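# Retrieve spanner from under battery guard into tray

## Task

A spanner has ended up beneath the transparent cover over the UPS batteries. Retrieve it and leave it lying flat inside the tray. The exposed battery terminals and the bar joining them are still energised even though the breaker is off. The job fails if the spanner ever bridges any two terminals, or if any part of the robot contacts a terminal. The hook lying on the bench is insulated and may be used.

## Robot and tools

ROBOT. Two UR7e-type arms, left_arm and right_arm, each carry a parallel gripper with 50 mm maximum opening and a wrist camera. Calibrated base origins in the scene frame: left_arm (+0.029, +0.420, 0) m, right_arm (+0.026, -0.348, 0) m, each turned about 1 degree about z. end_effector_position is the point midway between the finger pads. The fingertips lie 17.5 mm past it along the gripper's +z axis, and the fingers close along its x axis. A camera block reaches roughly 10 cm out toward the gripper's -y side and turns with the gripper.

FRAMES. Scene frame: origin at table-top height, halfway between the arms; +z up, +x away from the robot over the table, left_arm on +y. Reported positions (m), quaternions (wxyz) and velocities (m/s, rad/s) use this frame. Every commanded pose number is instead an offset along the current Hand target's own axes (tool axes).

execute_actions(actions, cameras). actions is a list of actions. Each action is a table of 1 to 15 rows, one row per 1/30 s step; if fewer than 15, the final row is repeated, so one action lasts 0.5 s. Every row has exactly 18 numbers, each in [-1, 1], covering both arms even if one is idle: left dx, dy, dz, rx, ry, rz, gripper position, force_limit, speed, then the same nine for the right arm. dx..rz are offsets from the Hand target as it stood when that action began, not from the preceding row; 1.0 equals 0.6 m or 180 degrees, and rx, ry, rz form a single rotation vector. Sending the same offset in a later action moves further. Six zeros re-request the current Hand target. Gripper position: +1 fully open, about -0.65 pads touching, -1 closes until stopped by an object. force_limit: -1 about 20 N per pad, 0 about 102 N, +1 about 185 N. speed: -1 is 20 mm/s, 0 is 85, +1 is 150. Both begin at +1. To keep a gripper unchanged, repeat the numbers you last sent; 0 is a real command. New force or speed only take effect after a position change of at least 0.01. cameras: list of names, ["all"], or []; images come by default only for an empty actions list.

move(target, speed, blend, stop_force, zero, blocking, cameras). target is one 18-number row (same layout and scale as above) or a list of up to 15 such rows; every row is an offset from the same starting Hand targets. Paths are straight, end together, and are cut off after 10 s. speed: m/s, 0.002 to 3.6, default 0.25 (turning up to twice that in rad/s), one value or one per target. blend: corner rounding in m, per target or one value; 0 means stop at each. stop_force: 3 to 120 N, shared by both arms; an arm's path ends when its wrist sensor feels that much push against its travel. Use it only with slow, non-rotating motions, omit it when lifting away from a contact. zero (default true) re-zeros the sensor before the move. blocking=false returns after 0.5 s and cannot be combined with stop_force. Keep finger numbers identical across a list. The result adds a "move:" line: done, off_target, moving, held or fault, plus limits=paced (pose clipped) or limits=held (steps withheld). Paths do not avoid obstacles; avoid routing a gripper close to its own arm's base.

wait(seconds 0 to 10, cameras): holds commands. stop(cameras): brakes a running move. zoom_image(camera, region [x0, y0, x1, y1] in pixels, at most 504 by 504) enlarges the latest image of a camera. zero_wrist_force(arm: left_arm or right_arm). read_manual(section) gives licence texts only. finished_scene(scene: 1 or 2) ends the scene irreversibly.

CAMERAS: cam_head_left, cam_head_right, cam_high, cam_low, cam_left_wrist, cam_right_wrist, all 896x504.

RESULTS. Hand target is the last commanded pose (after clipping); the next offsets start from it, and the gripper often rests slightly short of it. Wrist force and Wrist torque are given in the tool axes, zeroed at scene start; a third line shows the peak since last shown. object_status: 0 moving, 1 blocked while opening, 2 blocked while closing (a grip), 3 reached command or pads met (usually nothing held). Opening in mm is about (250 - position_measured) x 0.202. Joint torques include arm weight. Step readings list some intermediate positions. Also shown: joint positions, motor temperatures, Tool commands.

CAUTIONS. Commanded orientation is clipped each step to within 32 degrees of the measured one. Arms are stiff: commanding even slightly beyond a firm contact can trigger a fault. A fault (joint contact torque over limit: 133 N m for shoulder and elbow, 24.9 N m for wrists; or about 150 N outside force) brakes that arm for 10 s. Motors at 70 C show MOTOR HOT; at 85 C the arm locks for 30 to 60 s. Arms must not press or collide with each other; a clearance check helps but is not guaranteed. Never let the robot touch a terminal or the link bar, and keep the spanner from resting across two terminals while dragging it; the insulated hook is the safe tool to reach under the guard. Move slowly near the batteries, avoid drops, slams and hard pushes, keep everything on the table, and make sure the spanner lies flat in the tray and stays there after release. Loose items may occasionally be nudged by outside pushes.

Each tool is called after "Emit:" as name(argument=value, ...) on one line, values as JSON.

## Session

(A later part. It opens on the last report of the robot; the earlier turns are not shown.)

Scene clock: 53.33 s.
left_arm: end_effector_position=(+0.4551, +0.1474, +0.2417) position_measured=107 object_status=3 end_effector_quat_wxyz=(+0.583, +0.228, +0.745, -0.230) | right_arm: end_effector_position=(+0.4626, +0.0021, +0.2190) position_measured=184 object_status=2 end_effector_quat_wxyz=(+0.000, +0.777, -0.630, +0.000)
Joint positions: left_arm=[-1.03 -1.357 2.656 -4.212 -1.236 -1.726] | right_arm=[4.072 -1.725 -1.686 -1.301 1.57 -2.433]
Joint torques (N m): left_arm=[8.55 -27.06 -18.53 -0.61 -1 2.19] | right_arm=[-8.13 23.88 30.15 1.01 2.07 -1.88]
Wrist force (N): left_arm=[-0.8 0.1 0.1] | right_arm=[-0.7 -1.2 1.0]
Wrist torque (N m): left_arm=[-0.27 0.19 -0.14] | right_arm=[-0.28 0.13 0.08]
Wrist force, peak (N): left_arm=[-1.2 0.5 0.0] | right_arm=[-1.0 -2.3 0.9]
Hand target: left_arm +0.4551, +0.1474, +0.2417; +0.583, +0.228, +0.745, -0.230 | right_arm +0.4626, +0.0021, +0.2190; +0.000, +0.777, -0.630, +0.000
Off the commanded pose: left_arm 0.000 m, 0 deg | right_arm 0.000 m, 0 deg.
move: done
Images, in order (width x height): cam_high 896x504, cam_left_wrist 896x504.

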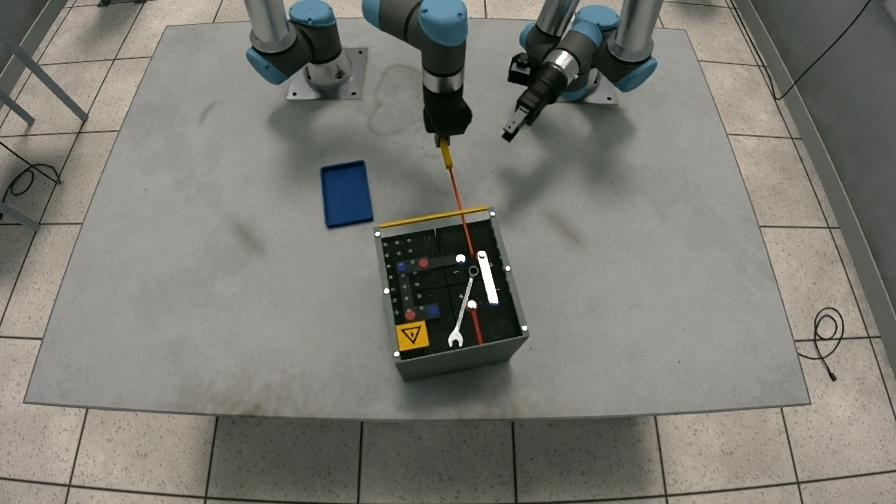

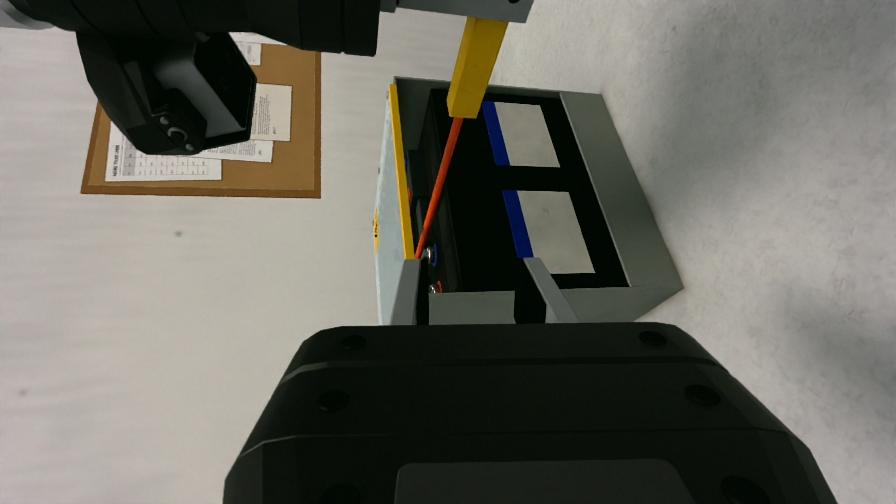

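Emit:
move(target=[0, 0, 0, 0, 0, 0, 0.3, 0, -0.8, 0.0062, -0.0408, 0, 0, 0, 0, -1, -0.3, -1], speed=0.06, stop_force=8, cameras=["cam_high"])

Emit:
zoom_image(camera="cam_high", region=[430, 220, 520, 360])

Scene clock: 55.47 s.
left_arm: end_effector_position=(+0.4551, +0.1474, +0.2417) position_measured=107 object_status=3 end_effector_quat_wxyz=(+0.583, +0.228, +0.745, -0.230) | right_arm: end_effector_position=(+0.4874, +0.0035, +0.2190) position_measured=184 object_status=2 end_effector_quat_wxyz=(+0.000, +0.777, -0.630, +0.000)
Joint positions: left_arm=[-1.03 -1.357 2.656 -4.212 -1.236 -1.726] | right_arm=[4.038 -1.773 -1.628 -1.31 1.57 -2.467]
Joint torques (N m): left_arm=[8.64 -26.9 -18.12 -0.56 -0.96 2.19] | right_arm=[-8.15 26.02 30.23 1.09 -0.11 -1.88]
Wrist force (N): left_arm=[-0.6 0.4 0.0] | right_arm=[-0.6 -1.0 0.9]
Wrist torque (N m): left_arm=[-0.23 0.17 -0.14] | right_arm=[-0.28 0.11 0.10]
Wrist force, peak (N): left_arm=[-1.0 0.6 0.6] | right_arm=[-0.6 -1.7 1.0]
Hand target: left_arm +0.4551, +0.1474, +0.2417; +0.583, +0.228, +0.745, -0.230 | right_arm +0.4874, +0.0035, +0.2190; +0.000, +0.777, -0.630, +0.000
Off the commanded pose: left_arm 0.000 m, 0 deg | right_arm 0.000 m, 0 deg.
move: done
Images, in order (width x height): cam_high 896x504.

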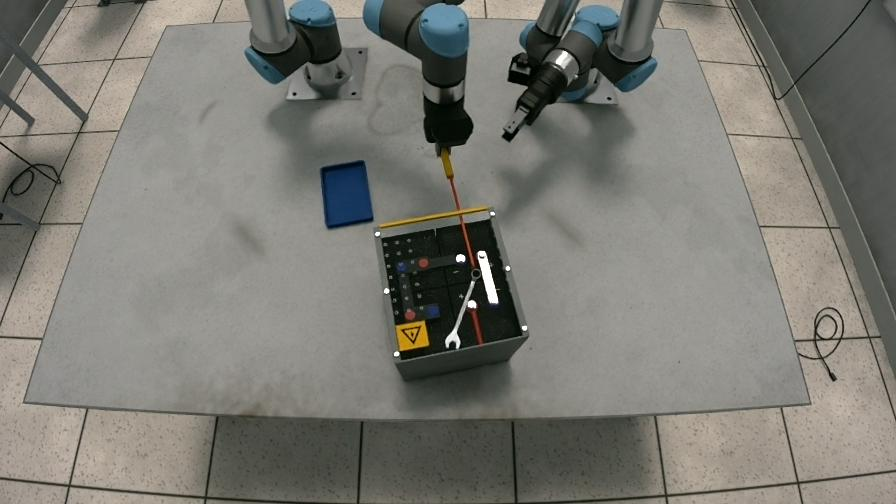

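Scaled by 3.600.

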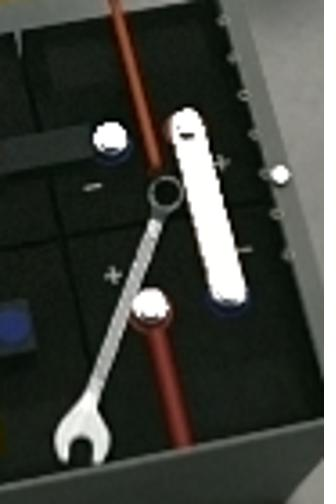

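Emit:
wait(seconds=0, cameras=["cam_left_wrist", "cam_high"])

Emit:
zoom_image(camera="cam_left_wrist", region=[380, 100, 520, 300])

Emit:
zoom_image(camera="cam_high", region=[450, 250, 500, 310])

Scene clock: 55.73 s.
left_arm: end_effector_position=(+0.4551, +0.1474, +0.2417) position_measured=107 object_status=3 end_effector_quat_wxyz=(+0.583, +0.228, +0.745, -0.230) | right_arm: end_effector_position=(+0.4874, +0.0035, +0.2190) position_measured=184 object_status=2 end_effector_quat_wxyz=(+0.000, +0.777, -0.630, +0.000)
Joint positions: left_arm=[-1.03 -1.357 2.656 -4.212 -1.236 -1.726] | right_arm=[4.038 -1.773 -1.628 -1.31 1.57 -2.467]
Joint torques (N m): left_arm=[8.5 -26.68 -18 -0.67 -0.88 2.13] | right_arm=[-7.6 26.01 30.36 1.1 0.43 -1.79]
Wrist force (N): left_arm=[-0.8 0.6 -0.2] | right_arm=[-0.9 -1.1 0.8]
Wrist torque (N m): left_arm=[-0.20 0.20 -0.14] | right_arm=[-0.29 0.15 0.10]
Wrist force, peak (N): left_arm=[-1.0 0.3 0.2] | right_arm=[-0.9 -1.1 0.8]
Hand target: left_arm +0.4551, +0.1474, +0.2417; +0.583, +0.228, +0.745, -0.230 | right_arm +0.4874, +0.0035, +0.2190; +0.000, +0.777, -0.630, +0.000
Tool commands: left_gripper/position=+0.3 left_gripper/force_limit=+0.0 left_gripper/speed=-0.8 right_gripper/position=-1.0 right_gripper/force_limit=-0.3 right_gripper/speed=-1.0
Off the commanded pose: left_arm 0.000 m, 0 deg | right_arm 0.000 m, 0 deg.
Images, in order (width x height): cam_high 896x504, cam_left_wrist 896x504.

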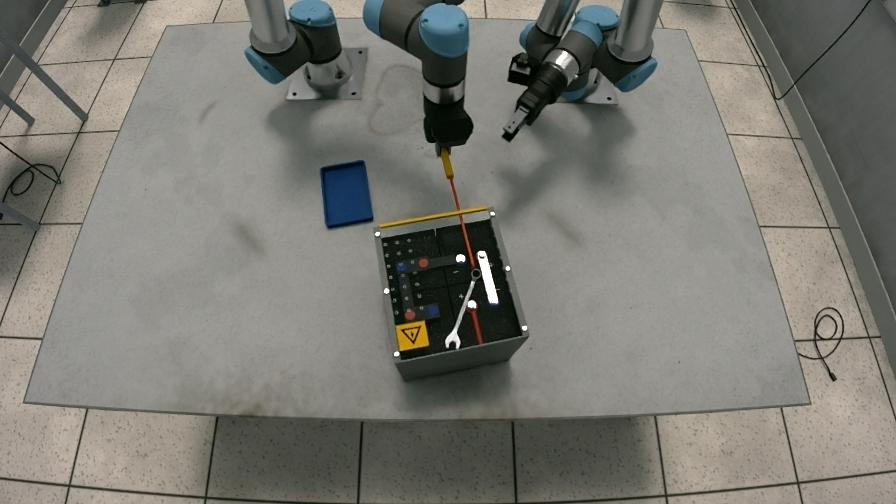

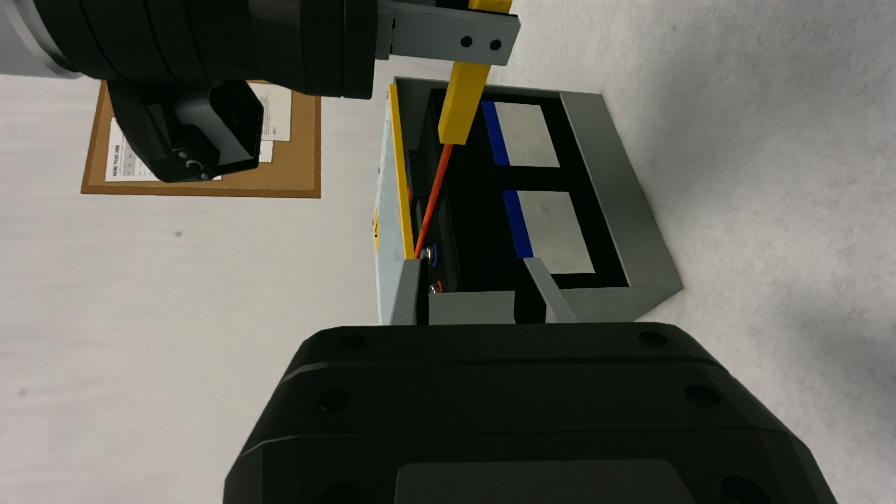

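Scaled by 2.520.

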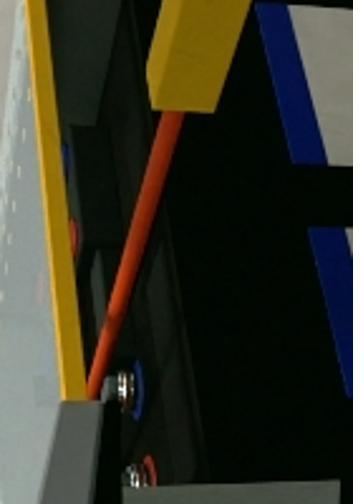

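Scaled by 8.400.

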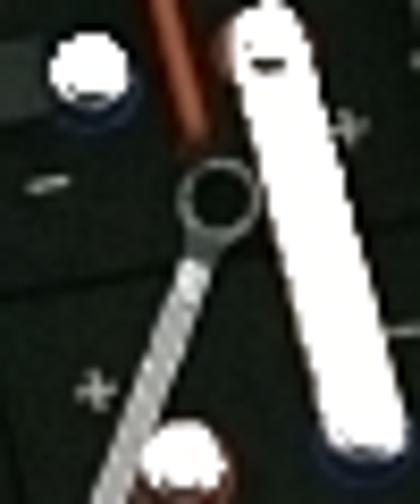

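Emit:
move(target=[0, 0, 0, 0, 0, 0, 0.3, 0, -0.8, 0.0, 0.0025, -0.010, 0, 0, 0, -1, -0.3, -1], speed=0.012, stop_force=3, cameras=["cam_high", "cam_left_wrist"])

Emit:
zoom_image(camera="cam_high", region=[450, 250, 500, 310])

Scene clock: 57.37 s.
left_arm: end_effector_position=(+0.4551, +0.1474, +0.2417) position_measured=107 object_status=3 end_effector_quat_wxyz=(+0.583, +0.228, +0.745, -0.230) | right_arm: end_effector_position=(+0.4859, +0.0032, +0.2250) position_measured=184 object_status=2 end_effector_quat_wxyz=(+0.000, +0.777, -0.630, +0.000)
Joint positions: left_arm=[-1.03 -1.357 2.656 -4.212 -1.236 -1.726] | right_arm=[4.04 -1.766 -1.621 -1.325 1.57 -2.465]
Joint torques (N m): left_arm=[8.48 -26.61 -18.13 -0.57 -0.84 2.13] | right_arm=[8.9 45.13 30.89 1 1.97 1.92]
Wrist force (N): left_arm=[-0.9 0.5 0.0] | right_arm=[-0.8 -1.3 0.9]
Wrist torque (N m): left_arm=[-0.22 0.22 -0.13] | right_arm=[-0.28 0.13 0.01]
Wrist force, peak (N): left_arm=[-1.3 0.3 -0.1] | right_arm=[-0.8 -1.5 1.1]
Hand target: left_arm +0.4551, +0.1474, +0.2417; +0.583, +0.228, +0.745, -0.230 | right_arm +0.4859, +0.0032, +0.2250; +0.000, +0.777, -0.630, +0.000
Off the commanded pose: left_arm 0.000 m, 0 deg | right_arm 0.000 m, 0 deg.
move: done
Images, in order (width x height): cam_high 896x504, cam_left_wrist 896x504.

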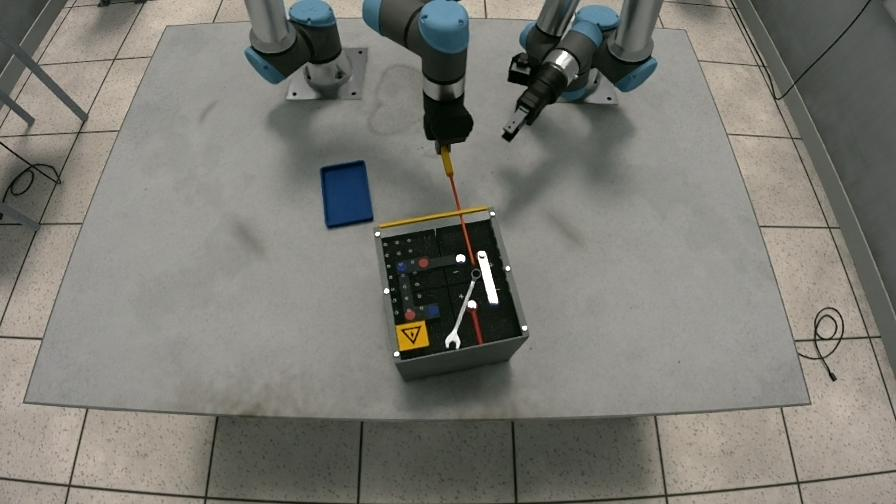

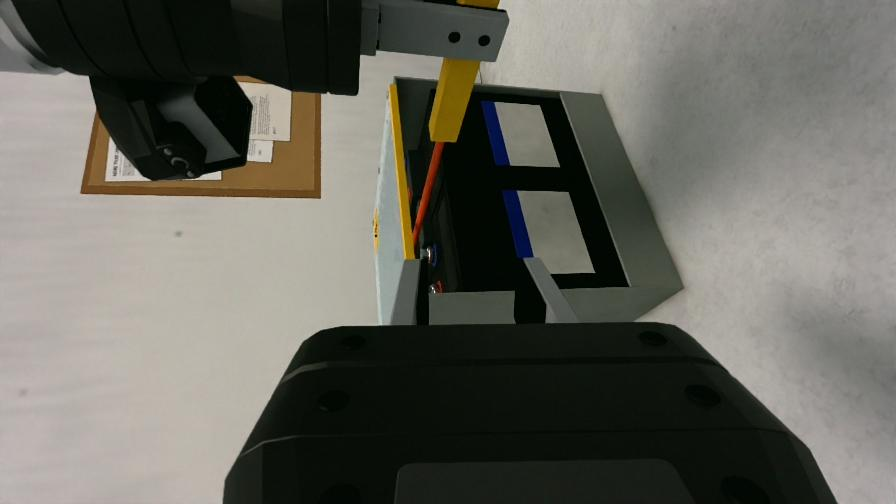

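Scaled by 8.400.

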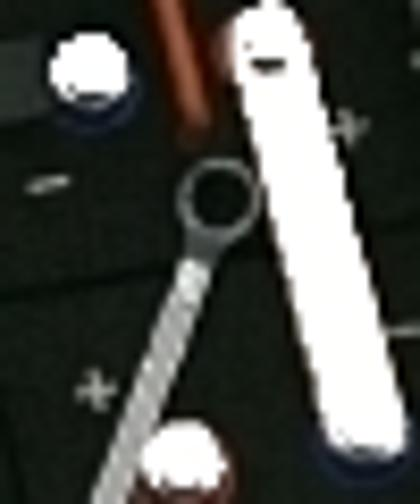

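Emit:
move(target=[0, 0, 0, 0, 0, 0, 0.3, 0, -0.8, -0.0057, -0.0201, 0, 0, 0, 0, -1, -0.3, -1], speed=0.03, stop_force=4, cameras=["cam_high"])

Emit:
zoom_image(camera="cam_high", region=[450, 250, 500, 310])

Scene clock: 61.43 s.
left_arm: end_effector_position=(+0.4551, +0.1474, +0.2417) position_measured=107 object_status=3 end_effector_quat_wxyz=(+0.583, +0.228, +0.745, -0.230) | right_arm: end_effector_position=(+0.4970, +0.0091, +0.2250) position_measured=184 object_status=2 end_effector_quat_wxyz=(+0.000, +0.777, -0.630, +0.000)
Joint positions: left_arm=[-1.03 -1.357 2.656 -4.212 -1.236 -1.726] | right_arm=[4.031 -1.795 -1.585 -1.331 1.57 -2.473]
Joint torques (N m): left_arm=[8.44 -26.64 -18.32 -0.73 -0.88 2.16] | right_arm=[-8.22 27.7 30.35 0.97 1.24 -1.97]
Wrist force (N): left_arm=[-0.8 0.5 -0.1] | right_arm=[-0.8 -1.4 0.7]
Wrist torque (N m): left_arm=[-0.20 0.19 -0.13] | right_arm=[-0.31 0.12 0.10]
Wrist force, peak (N): left_arm=[-1.1 0.7 0.2] | right_arm=[-0.9 -1.7 0.6]
Hand target: left_arm +0.4551, +0.1474, +0.2417; +0.583, +0.228, +0.745, -0.230 | right_arm +0.4970, +0.0091, +0.2250; +0.000, +0.777, -0.630, +0.000
Off the commanded pose: left_arm 0.000 m, 0 deg | right_arm 0.000 m, 0 deg.
move: done
Images, in order (width x height): cam_high 896x504.

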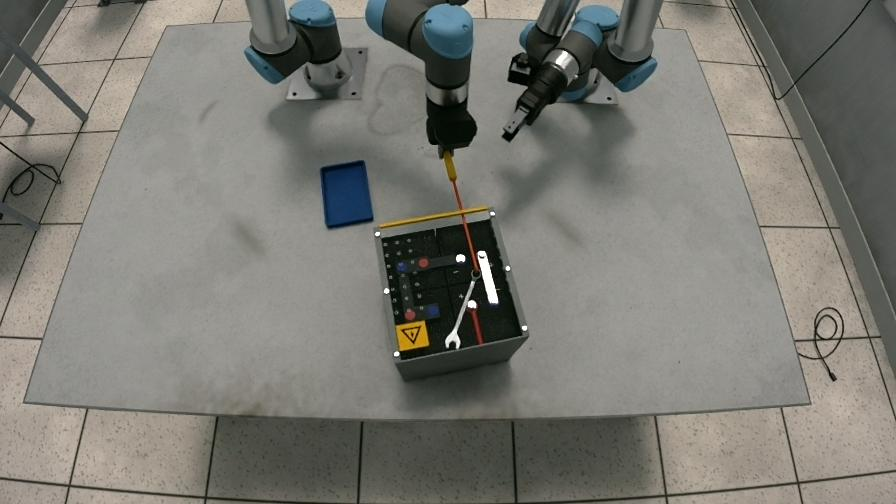

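Scaled by 8.400.

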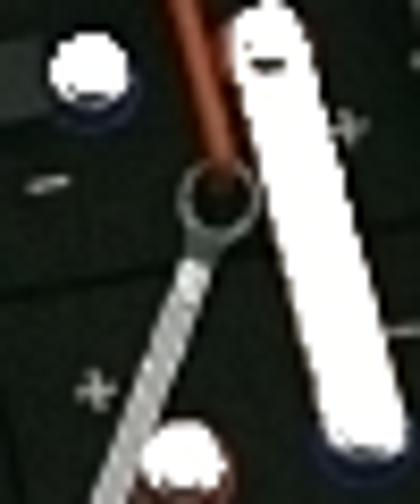

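Emit:
zoom_image(camera="cam_high", region=[466, 260, 486, 284])

Scaled by 21.000.

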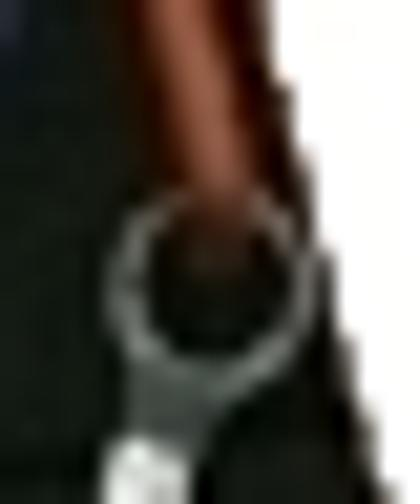

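Emit:
move(target=[[0, 0, 0, 0, 0, 0, 0.3, 0, -0.8, 0.0017, 0.0033, 0, 0, 0, 0, -1, -0.3, -1], [0, 0, 0, 0, 0, 0, 0.3, 0, -0.8, 0.0017, 0.0033, 0.0275, 0, 0, 0, -1, -0.3, -1]], speed=[0.02, 0.015], stop_force=3, cameras=["cam_high", "cam_left_wrist"])

Emit:
zoom_image(camera="cam_high", region=[450, 250, 500, 310])

Scene clock: 63.93 s.
left_arm: end_effector_position=(+0.4551, +0.1474, +0.2417) position_measured=107 object_status=3 end_effector_quat_wxyz=(+0.583, +0.228, +0.745, -0.230) | right_arm: end_effector_position=(+0.4953, +0.0077, +0.2085) position_measured=184 object_status=2 end_effector_quat_wxyz=(+0.000, +0.777, -0.630, +0.000)
Joint positions: left_arm=[-1.03 -1.357 2.656 -4.212 -1.236 -1.726] | right_arm=[4.032 -1.8 -1.623 -1.289 1.57 -2.473]
Joint torques (N m): left_arm=[8.25 -27.03 -18.28 -0.61 -0.93 2.21] | right_arm=[7 25.32 16.22 4.62 1.77 1.01]
Wrist force (N): left_arm=[-0.9 0.8 -0.1] | right_arm=[-0.7 0.0 -1.3]
Wrist torque (N m): left_arm=[-0.17 0.21 -0.13] | right_arm=[0.35 0.13 0.05]
Wrist force, peak (N): left_arm=[-1.3 0.7 0.2] | right_arm=[-1.0 -1.9 0.7]
Hand target: left_arm +0.4551, +0.1474, +0.2417; +0.583, +0.228, +0.745, -0.230 | right_arm +0.4953, +0.0077, +0.2085; +0.000, +0.777, -0.630, +0.000
Off the commanded pose: left_arm 0.000 m, 0 deg | right_arm 0.000 m, 0 deg.
move: done
Images, in order (width x height): cam_high 896x504, cam_left_wrist 896x504.

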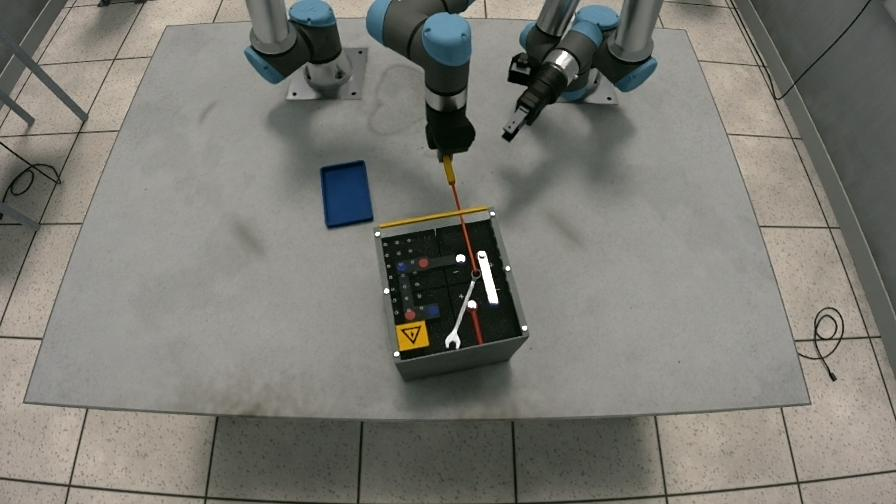

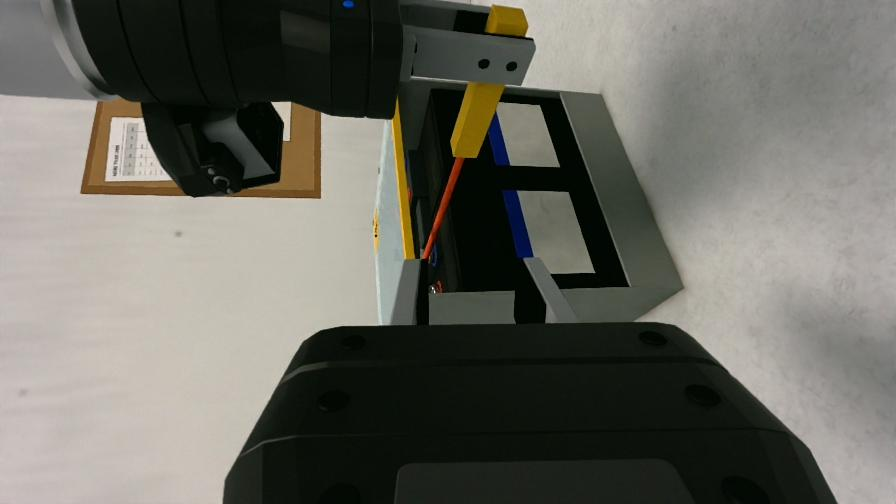

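Scaled by 8.400.

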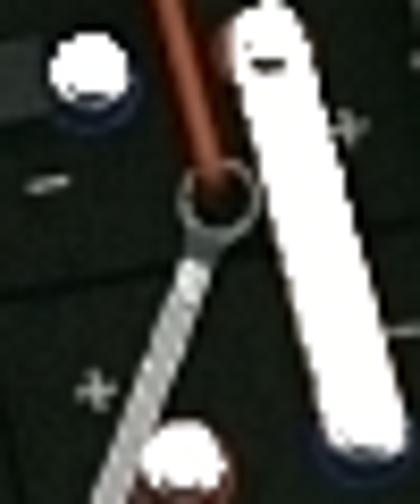

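Emit:
move(target=[[0, 0, 0, 0, 0, 0, 0.3, 0, -0.8, 0.0, 0.0, -0.0017, 0, 0, 0, -1, -0.3, -1], [0, 0, 0, 0, 0, 0, 0.3, 0, -0.8, 0.0015, 0.0334, -0.0017, 0, 0, 0, -1, -0.3, -1]], speed=[0.02, 0.04], stop_force=6, cameras=["cam_high"])

Emit:
zoom_image(camera="cam_high", region=[440, 240, 510, 360])

Scene clock: 65.90 s.
left_arm: end_effector_position=(+0.4551, +0.1474, +0.2417) position_measured=107 object_status=3 end_effector_quat_wxyz=(+0.583, +0.228, +0.745, -0.230) | right_arm: end_effector_position=(+0.4758, +0.0026, +0.2095) position_measured=184 object_status=2 end_effector_quat_wxyz=(+0.000, +0.777, -0.630, +0.000)
Joint positions: left_arm=[-1.03 -1.357 2.656 -4.212 -1.236 -1.726] | right_arm=[4.053 -1.757 -1.674 -1.282 1.57 -2.452]
Joint torques (N m): left_arm=[9.04 -27.07 -17.99 -0.59 -0.93 2.15] | right_arm=[9.8 43.81 16.67 4.59 -1.02 1.92]
Wrist force (N): left_arm=[-0.7 0.4 0.1] | right_arm=[-0.8 -2.0 -0.1]
Wrist torque (N m): left_arm=[-0.22 0.18 -0.14] | right_arm=[0.00 0.15 0.02]
Wrist force, peak (N): left_arm=[-1.2 0.3 0.0] | right_arm=[-0.8 -3.0 -0.7]
Hand target: left_arm +0.4551, +0.1474, +0.2417; +0.583, +0.228, +0.745, -0.230 | right_arm +0.4758, +0.0026, +0.2095; +0.000, +0.777, -0.630, +0.000
Off the commanded pose: left_arm 0.000 m, 0 deg | right_arm 0.000 m, 0 deg.
move: done
Images, in order (width x height): cam_high 896x504.

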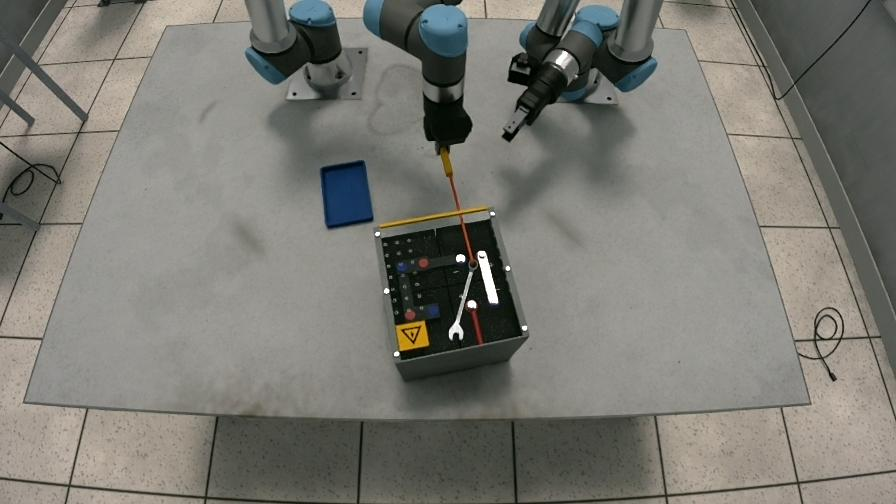

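Scaled by 4.200.

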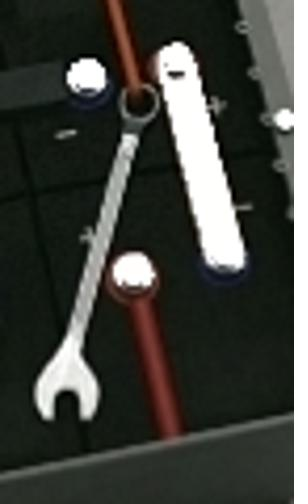

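Emit:
move(target=[0, 0, 0, 0, 0, 0, 0.3, 0, -0.8, 0.0006, 0.0222, 0, 0, 0, 0, -1, -0.3, -1], speed=0.04, stop_force=6, cameras=["cam_high"])

Emit:
zoom_image(camera="cam_high", region=[440, 240, 510, 360])

Emit:
zoom_image(camera="cam_high", region=[455, 240, 495, 280])

Scene clock: 68.23 s.
left_arm: end_effector_position=(+0.4551, +0.1474, +0.2417) position_measured=107 object_status=3 end_effector_quat_wxyz=(+0.583, +0.228, +0.745, -0.230) | right_arm: end_effector_position=(+0.4629, -0.0005, +0.2095) position_measured=184 object_status=2 end_effector_quat_wxyz=(+0.000, +0.777, -0.630, +0.000)
Joint positions: left_arm=[-1.03 -1.357 2.656 -4.212 -1.236 -1.726] | right_arm=[4.068 -1.728 -1.707 -1.276 1.57 -2.437]
Joint torques (N m): left_arm=[8.4 -27.02 -18.11 -0.67 -0.81 2.21] | right_arm=[9.42 42.61 16.19 4.57 -0.44 1.95]
Wrist force (N): left_arm=[-0.9 0.2 0.2] | right_arm=[-0.9 -1.9 -0.1]
Wrist torque (N m): left_arm=[-0.25 0.20 -0.14] | right_arm=[0.01 0.15 0.01]
Wrist force, peak (N): left_arm=[-1.1 0.7 0.2] | right_arm=[-0.9 -2.4 -0.1]
Hand target: left_arm +0.4551, +0.1474, +0.2417; +0.583, +0.228, +0.745, -0.230 | right_arm +0.4629, -0.0005, +0.2095; +0.000, +0.777, -0.630, +0.000
Off the commanded pose: left_arm 0.000 m, 0 deg | right_arm 0.000 m, 0 deg.
move: done
Images, in order (width x height): cam_high 896x504.

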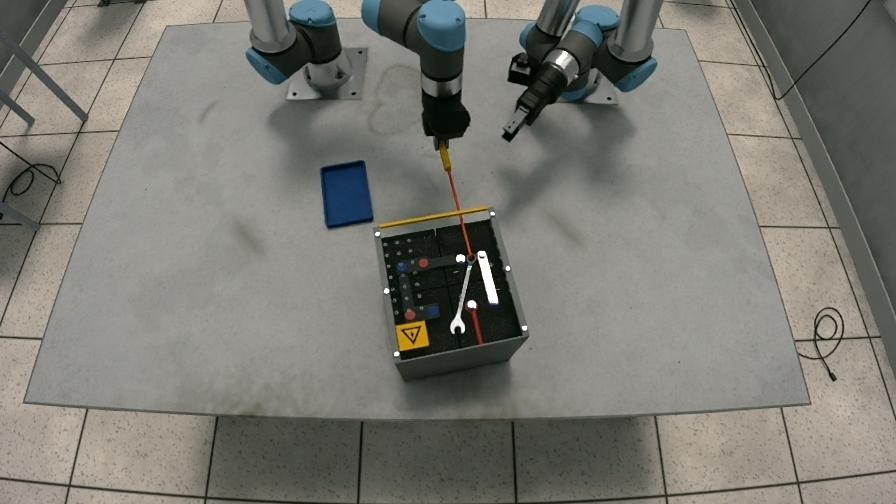

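Scaled by 4.200.

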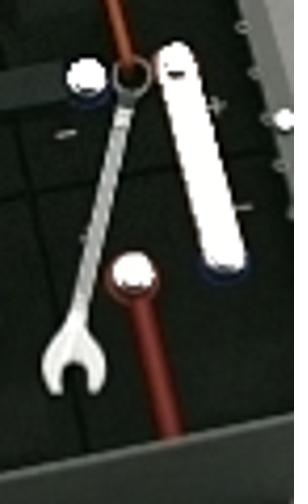

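Scaled by 12.600.

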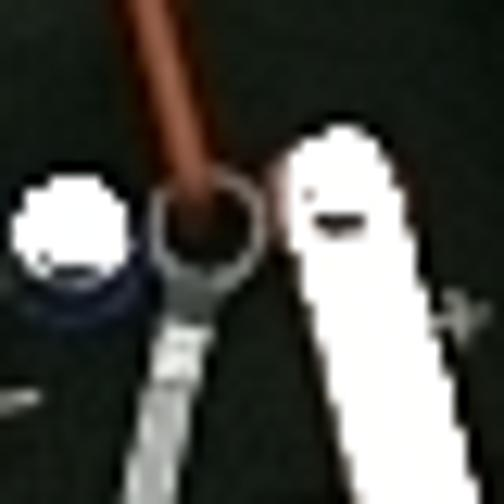

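Emit:
move(target=[[0, 0, 0, 0, 0, 0, 0.3, 0, -0.8, -0.0009, 0.01, 0, 0, 0, 0, -1, -0.3, -1], [0, 0, 0, 0, 0, 0, 0.3, 0, -0.8, -0.0102, 0.0266, 0, 0, 0, 0, -1, -0.3, -1]], speed=0.04, blend=[0.003, 0], stop_force=6, cameras=["cam_high"])

Emit:
zoom_image(camera="cam_high", region=[440, 240, 510, 360])

Scene clock: 70.00 s.
left_arm: end_effector_position=(+0.4551, +0.1474, +0.2417) position_measured=107 object_status=3 end_effector_quat_wxyz=(+0.583, +0.228, +0.745, -0.230) | right_arm: end_effector_position=(+0.4460, +0.0022, +0.2095) position_measured=184 object_status=2 end_effector_quat_wxyz=(+0.000, +0.777, -0.630, +0.000)
Joint positions: left_arm=[-1.03 -1.357 2.656 -4.212 -1.236 -1.726] | right_arm=[4.097 -1.702 -1.738 -1.272 1.57 -2.408]
Joint torques (N m): left_arm=[8.38 -26.9 -18.2 -0.65 -0.86 2.2] | right_arm=[9.26 41.02 16.24 4.68 -0.23 1.91]
Wrist force (N): left_arm=[-0.7 0.3 0.1] | right_arm=[-0.5 -1.9 -0.3]
Wrist torque (N m): left_arm=[-0.23 0.18 -0.14] | right_arm=[0.00 0.13 0.08]
Wrist force, peak (N): left_arm=[-1.2 0.7 0.0] | right_arm=[-0.8 -2.5 -0.1]
Hand target: left_arm +0.4551, +0.1474, +0.2417; +0.583, +0.228, +0.745, -0.230 | right_arm +0.4460, +0.0022, +0.2095; +0.000, +0.777, -0.630, +0.000
Off the commanded pose: left_arm 0.000 m, 0 deg | right_arm 0.000 m, 0 deg.
move: done
Images, in order (width x height): cam_high 896x504.

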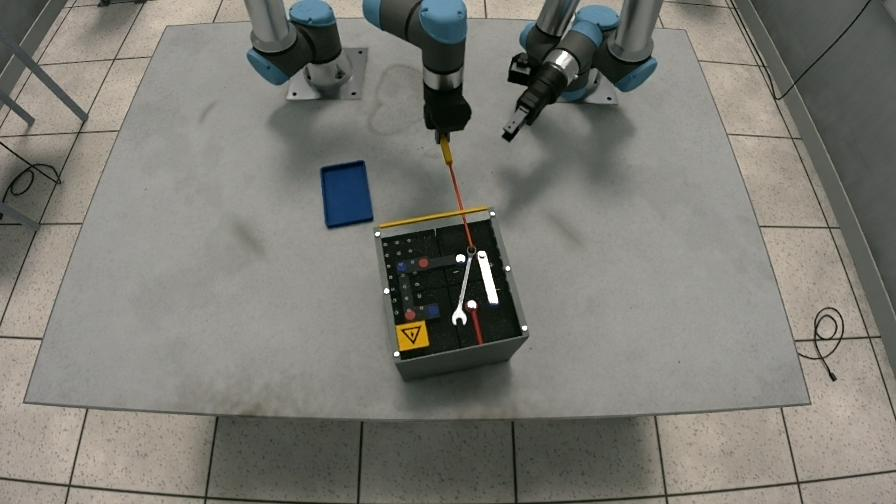

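Scaled by 4.200.

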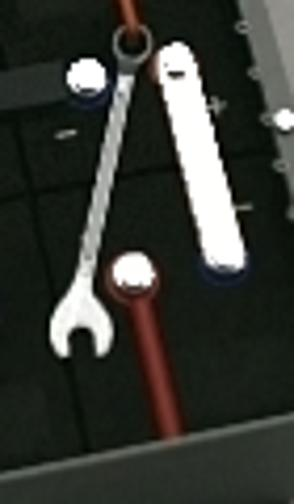

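Emit:
move(target=[0, 0, 0, 0, 0, 0, 0.3, 0, -0.8, -0.0169, 0.0366, 0, 0, 0, 0, -1, -0.3, -1], speed=0.04, stop_force=6, cameras=["cam_high"])

Emit:
zoom_image(camera="cam_high", region=[440, 220, 510, 340])

Scene clock: 72.57 s.
left_arm: end_effector_position=(+0.4551, +0.1474, +0.2417) position_measured=107 object_status=3 end_effector_quat_wxyz=(+0.583, +0.228, +0.745, -0.230) | right_arm: end_effector_position=(+0.4224, +0.0076, +0.2095) position_measured=184 object_status=2 end_effector_quat_wxyz=(+0.000, +0.777, -0.630, +0.000)
Joint positions: left_arm=[-1.03 -1.357 2.656 -4.212 -1.236 -1.726] | right_arm=[4.139 -1.668 -1.777 -1.267 1.57 -2.365]
Joint torques (N m): left_arm=[8.48 -27.19 -17.74 -0.62 -0.87 2.17] | right_arm=[9.54 39.15 16.28 4.7 0.61 1.99]
Wrist force (N): left_arm=[-0.8 0.3 0.1] | right_arm=[-0.7 -1.8 -0.2]
Wrist torque (N m): left_arm=[-0.25 0.18 -0.14] | right_arm=[0.02 0.15 0.07]
Wrist force, peak (N): left_arm=[-1.1 0.7 -0.1] | right_arm=[-0.3 -2.4 -0.1]
Hand target: left_arm +0.4551, +0.1474, +0.2417; +0.583, +0.228, +0.745, -0.230 | right_arm +0.4224, +0.0076, +0.2095; +0.000, +0.777, -0.630, +0.000
Off the commanded pose: left_arm 0.000 m, 0 deg | right_arm 0.000 m, 0 deg.
move: done
Images, in order (width x height): cam_high 896x504.

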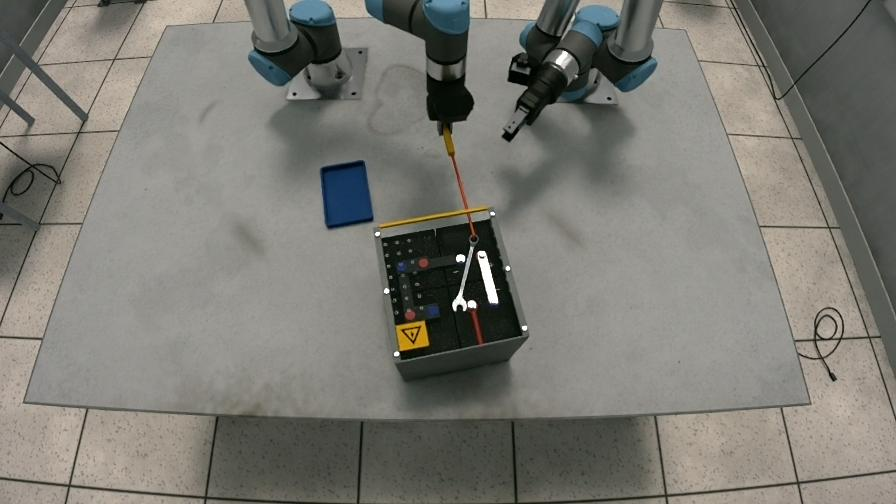

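Scaled by 4.200.

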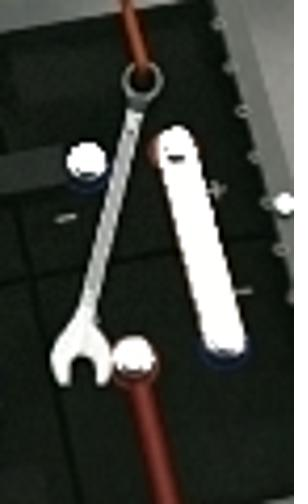

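Emit:
move(target=[[0, 0, 0, 0, 0, 0, 0.3, 0, -0.8, -0.0207, 0.0322, 0, 0, 0, 0, -1, -0.3, -1], [0, 0, 0, 0, 0, 0, 0.3, 0, -0.8, -0.0372, 0.0692, 0, 0, 0, 0, -1, -0.3, -1]], speed=0.04, blend=[0.004, 0], stop_force=6, cameras=["cam_high", "cam_left_wrist"])

Emit:
zoom_image(camera="cam_high", region=[440, 200, 510, 320])

Emit:
zoom_image(camera="cam_left_wrist", region=[370, 60, 530, 320])

Scene clock: 75.10 s.
left_arm: end_effector_position=(+0.4551, +0.1474, +0.2417) position_measured=107 object_status=3 end_effector_quat_wxyz=(+0.583, +0.228, +0.745, -0.230) | right_arm: end_effector_position=(+0.3772, +0.0208, +0.2094) position_measured=184 object_status=2 end_effector_quat_wxyz=(+0.000, +0.777, -0.630, +0.000)
Joint positions: left_arm=[-1.03 -1.357 2.656 -4.212 -1.236 -1.726] | right_arm=[4.23 -1.612 -1.837 -1.263 1.57 -2.275]
Joint torques (N m): left_arm=[8.03 -26.64 -17.81 -0.62 -0.87 2.22] | right_arm=[9.36 37.43 17.44 4.99 -1.43 2]
Wrist force (N): left_arm=[-0.8 0.5 -0.1] | right_arm=[-0.7 -1.4 0.7]
Wrist torque (N m): left_arm=[-0.20 0.19 -0.13] | right_arm=[-0.26 0.13 0.02]
Wrist force, peak (N): left_arm=[-1.1 0.5 0.0] | right_arm=[-0.3 -2.5 -0.2]
Hand target: left_arm +0.4551, +0.1474, +0.2417; +0.583, +0.228, +0.745, -0.230 | right_arm +0.3772, +0.0208, +0.2094; +0.000, +0.777, -0.630, +0.000
Off the commanded pose: left_arm 0.000 m, 0 deg | right_arm 0.000 m, 0 deg.
move: done
Images, in order (width x height): cam_high 896x504, cam_left_wrist 896x504.

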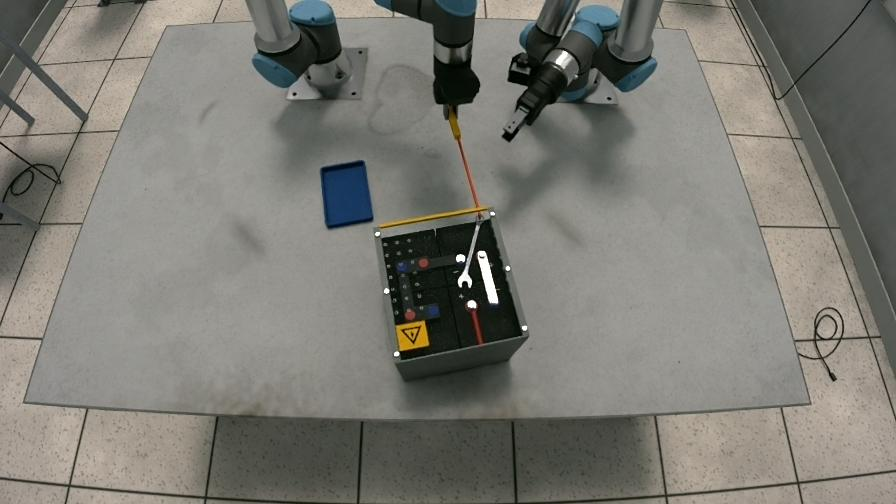

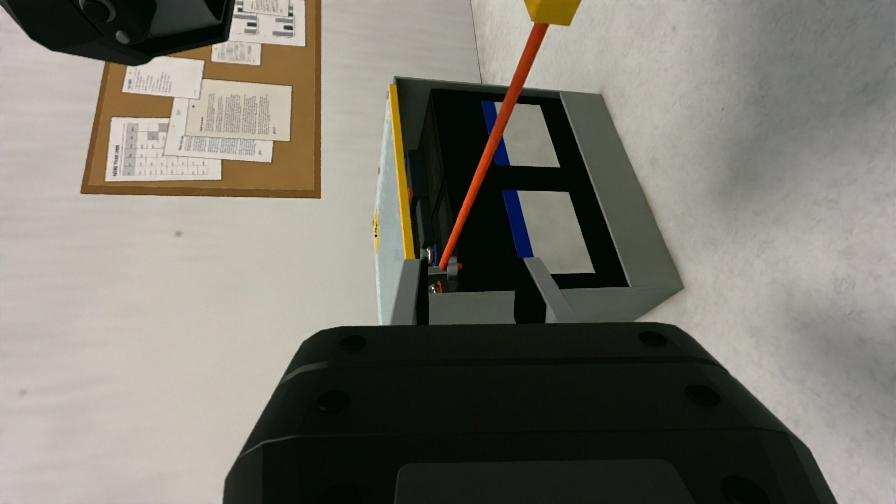

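Scaled by 4.200.

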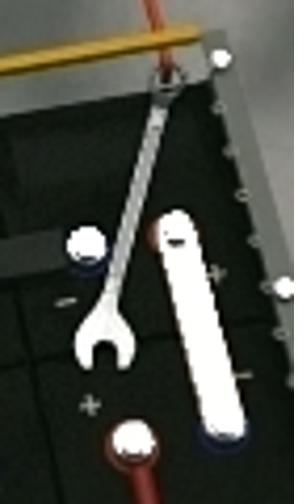

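Scaled by 1.938.

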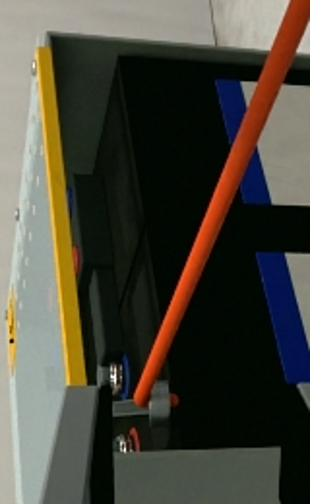

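Emit:
move(target=[0, 0, 0, 0, 0, 0, 0.3, 0, -0.8, -0.0094, 0.0268, 0, 0, 0, 0, -1, -0.3, -1], speed=0.04, stop_force=6, cameras=["cam_high", "cam_left_wrist"])

Emit:
zoom_image(camera="cam_high", region=[440, 190, 510, 310])

Emit:
zoom_image(camera="cam_left_wrist", region=[400, 200, 500, 320])

Scene clock: 77.10 s.
left_arm: end_effector_position=(+0.4551, +0.1474, +0.2417) position_measured=107 object_status=3 end_effector_quat_wxyz=(+0.583, +0.228, +0.745, -0.230) | right_arm: end_effector_position=(+0.3603, +0.0230, +0.2094) position_measured=184 object_status=2 end_effector_quat_wxyz=(+0.000, +0.777, -0.630, +0.000)
Joint positions: left_arm=[-1.03 -1.357 2.656 -4.212 -1.236 -1.726] | right_arm=[4.263 -1.588 -1.861 -1.262 1.57 -2.242]
Joint torques (N m): left_arm=[8.34 -26.62 -17.81 -0.65 -0.84 2.25] | right_arm=[9.63 36.24 17.58 5.06 0.42 1.97]
Wrist force (N): left_arm=[-0.7 0.4 0.1] | right_arm=[-0.7 -1.2 0.8]
Wrist torque (N m): left_arm=[-0.22 0.18 -0.14] | right_arm=[-0.25 0.11 0.02]
Wrist force, peak (N): left_arm=[-1.3 0.7 0.1] | right_arm=[-0.7 -1.8 0.9]
Hand target: left_arm +0.4551, +0.1474, +0.2417; +0.583, +0.228, +0.745, -0.230 | right_arm +0.3603, +0.0230, +0.2094; +0.000, +0.777, -0.630, +0.000
Off the commanded pose: left_arm 0.000 m, 0 deg | right_arm 0.000 m, 0 deg.
move: done
Images, in order (width x height): cam_high 896x504, cam_left_wrist 896x504.

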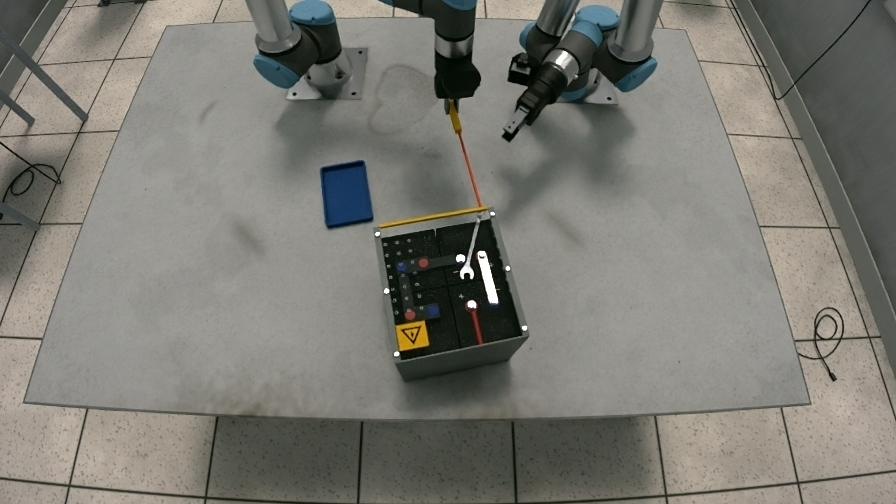

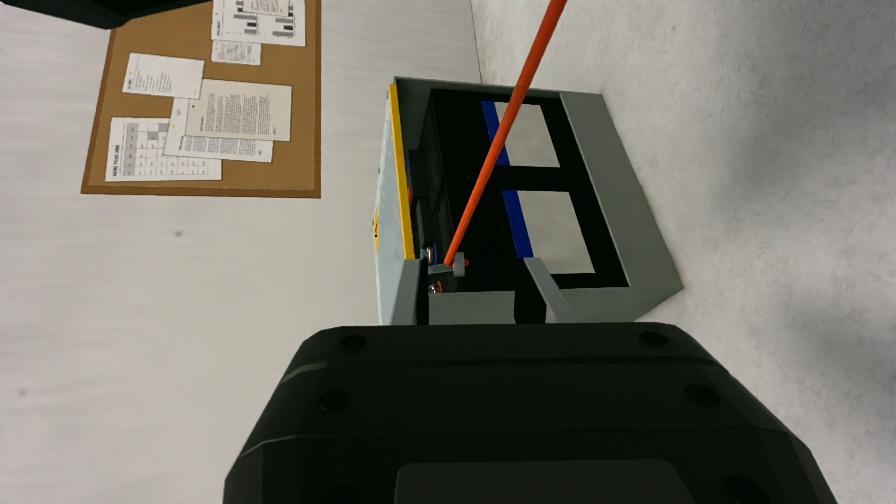

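Scaled by 4.200.

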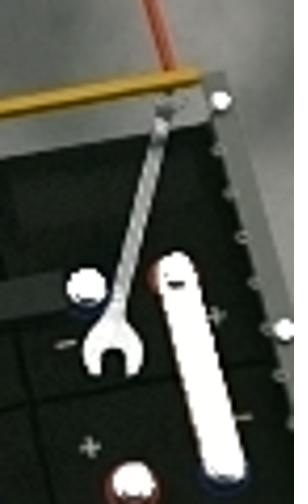

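Scaled by 4.200.

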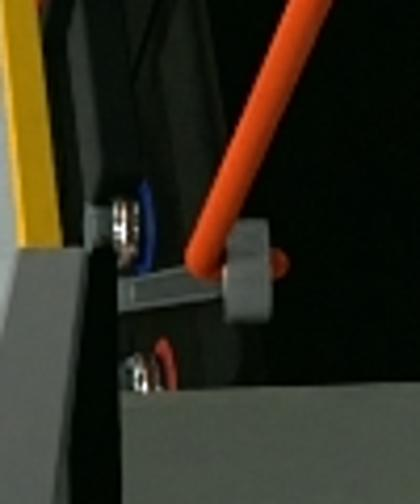

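Emit:
move(target=[0, 0, 0, 0, 0, 0, 0.3, 0, -0.8, -0.0034, 0.01, 0, 0, 0, 0, -1, -0.3, -1], speed=0.04, stop_force=6, cameras=["cam_high", "cam_left_wrist"])

Emit:
zoom_image(camera="cam_high", region=[450, 200, 500, 280])

Emit:
zoom_image(camera="cam_left_wrist", region=[400, 200, 500, 320])

Scene clock: 79.37 s.
left_arm: end_effector_position=(+0.4551, +0.1474, +0.2417) position_measured=107 object_status=3 end_effector_quat_wxyz=(+0.583, +0.228, +0.745, -0.230) | right_arm: end_effector_position=(+0.3540, +0.0238, +0.2094) position_measured=184 object_status=2 end_effector_quat_wxyz=(+0.000, +0.777, -0.630, +0.000)
Joint positions: left_arm=[-1.03 -1.357 2.656 -4.212 -1.236 -1.726] | right_arm=[4.276 -1.58 -1.87 -1.262 1.57 -2.229]
Joint torques (N m): left_arm=[8.82 -27.31 -17.95 -0.64 -0.87 2.17] | right_arm=[9.61 35.88 17.23 4.93 -1.26 2.02]
Wrist force (N): left_arm=[-1.0 0.5 0.1] | right_arm=[-0.8 -1.2 0.7]
Wrist torque (N m): left_arm=[-0.22 0.24 -0.13] | right_arm=[-0.24 0.13 0.03]
Wrist force, peak (N): left_arm=[-1.0 0.6 0.0] | right_arm=[-1.0 -1.4 0.8]
Hand target: left_arm +0.4551, +0.1474, +0.2417; +0.583, +0.228, +0.745, -0.230 | right_arm +0.3540, +0.0238, +0.2094; +0.000, +0.777, -0.630, +0.000
Off the commanded pose: left_arm 0.000 m, 0 deg | right_arm 0.000 m, 0 deg.
move: done
Images, in order (width x height): cam_high 896x504, cam_left_wrist 896x504.

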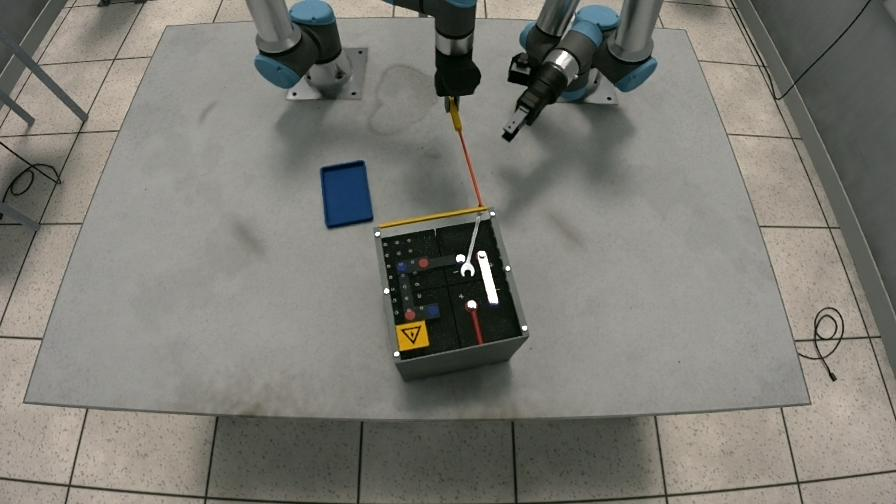

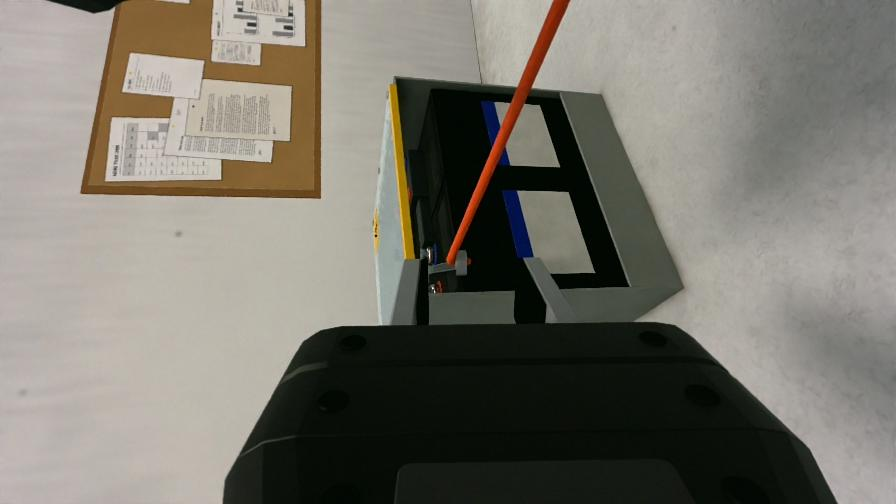

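Scaled by 6.300.

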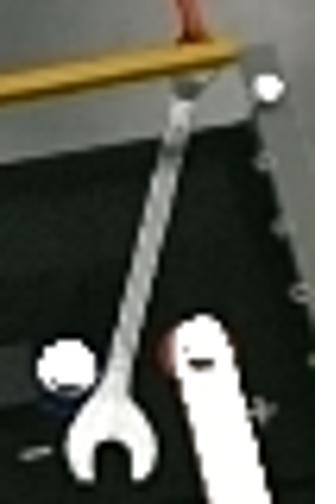

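Scaled by 4.200.

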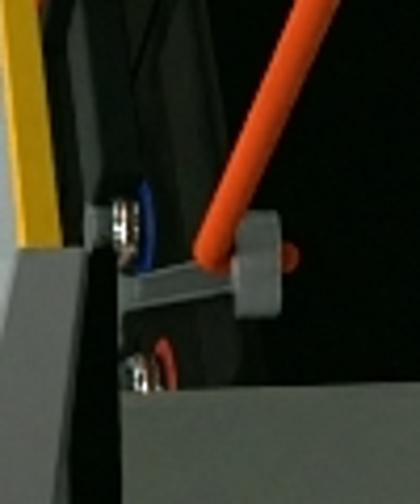

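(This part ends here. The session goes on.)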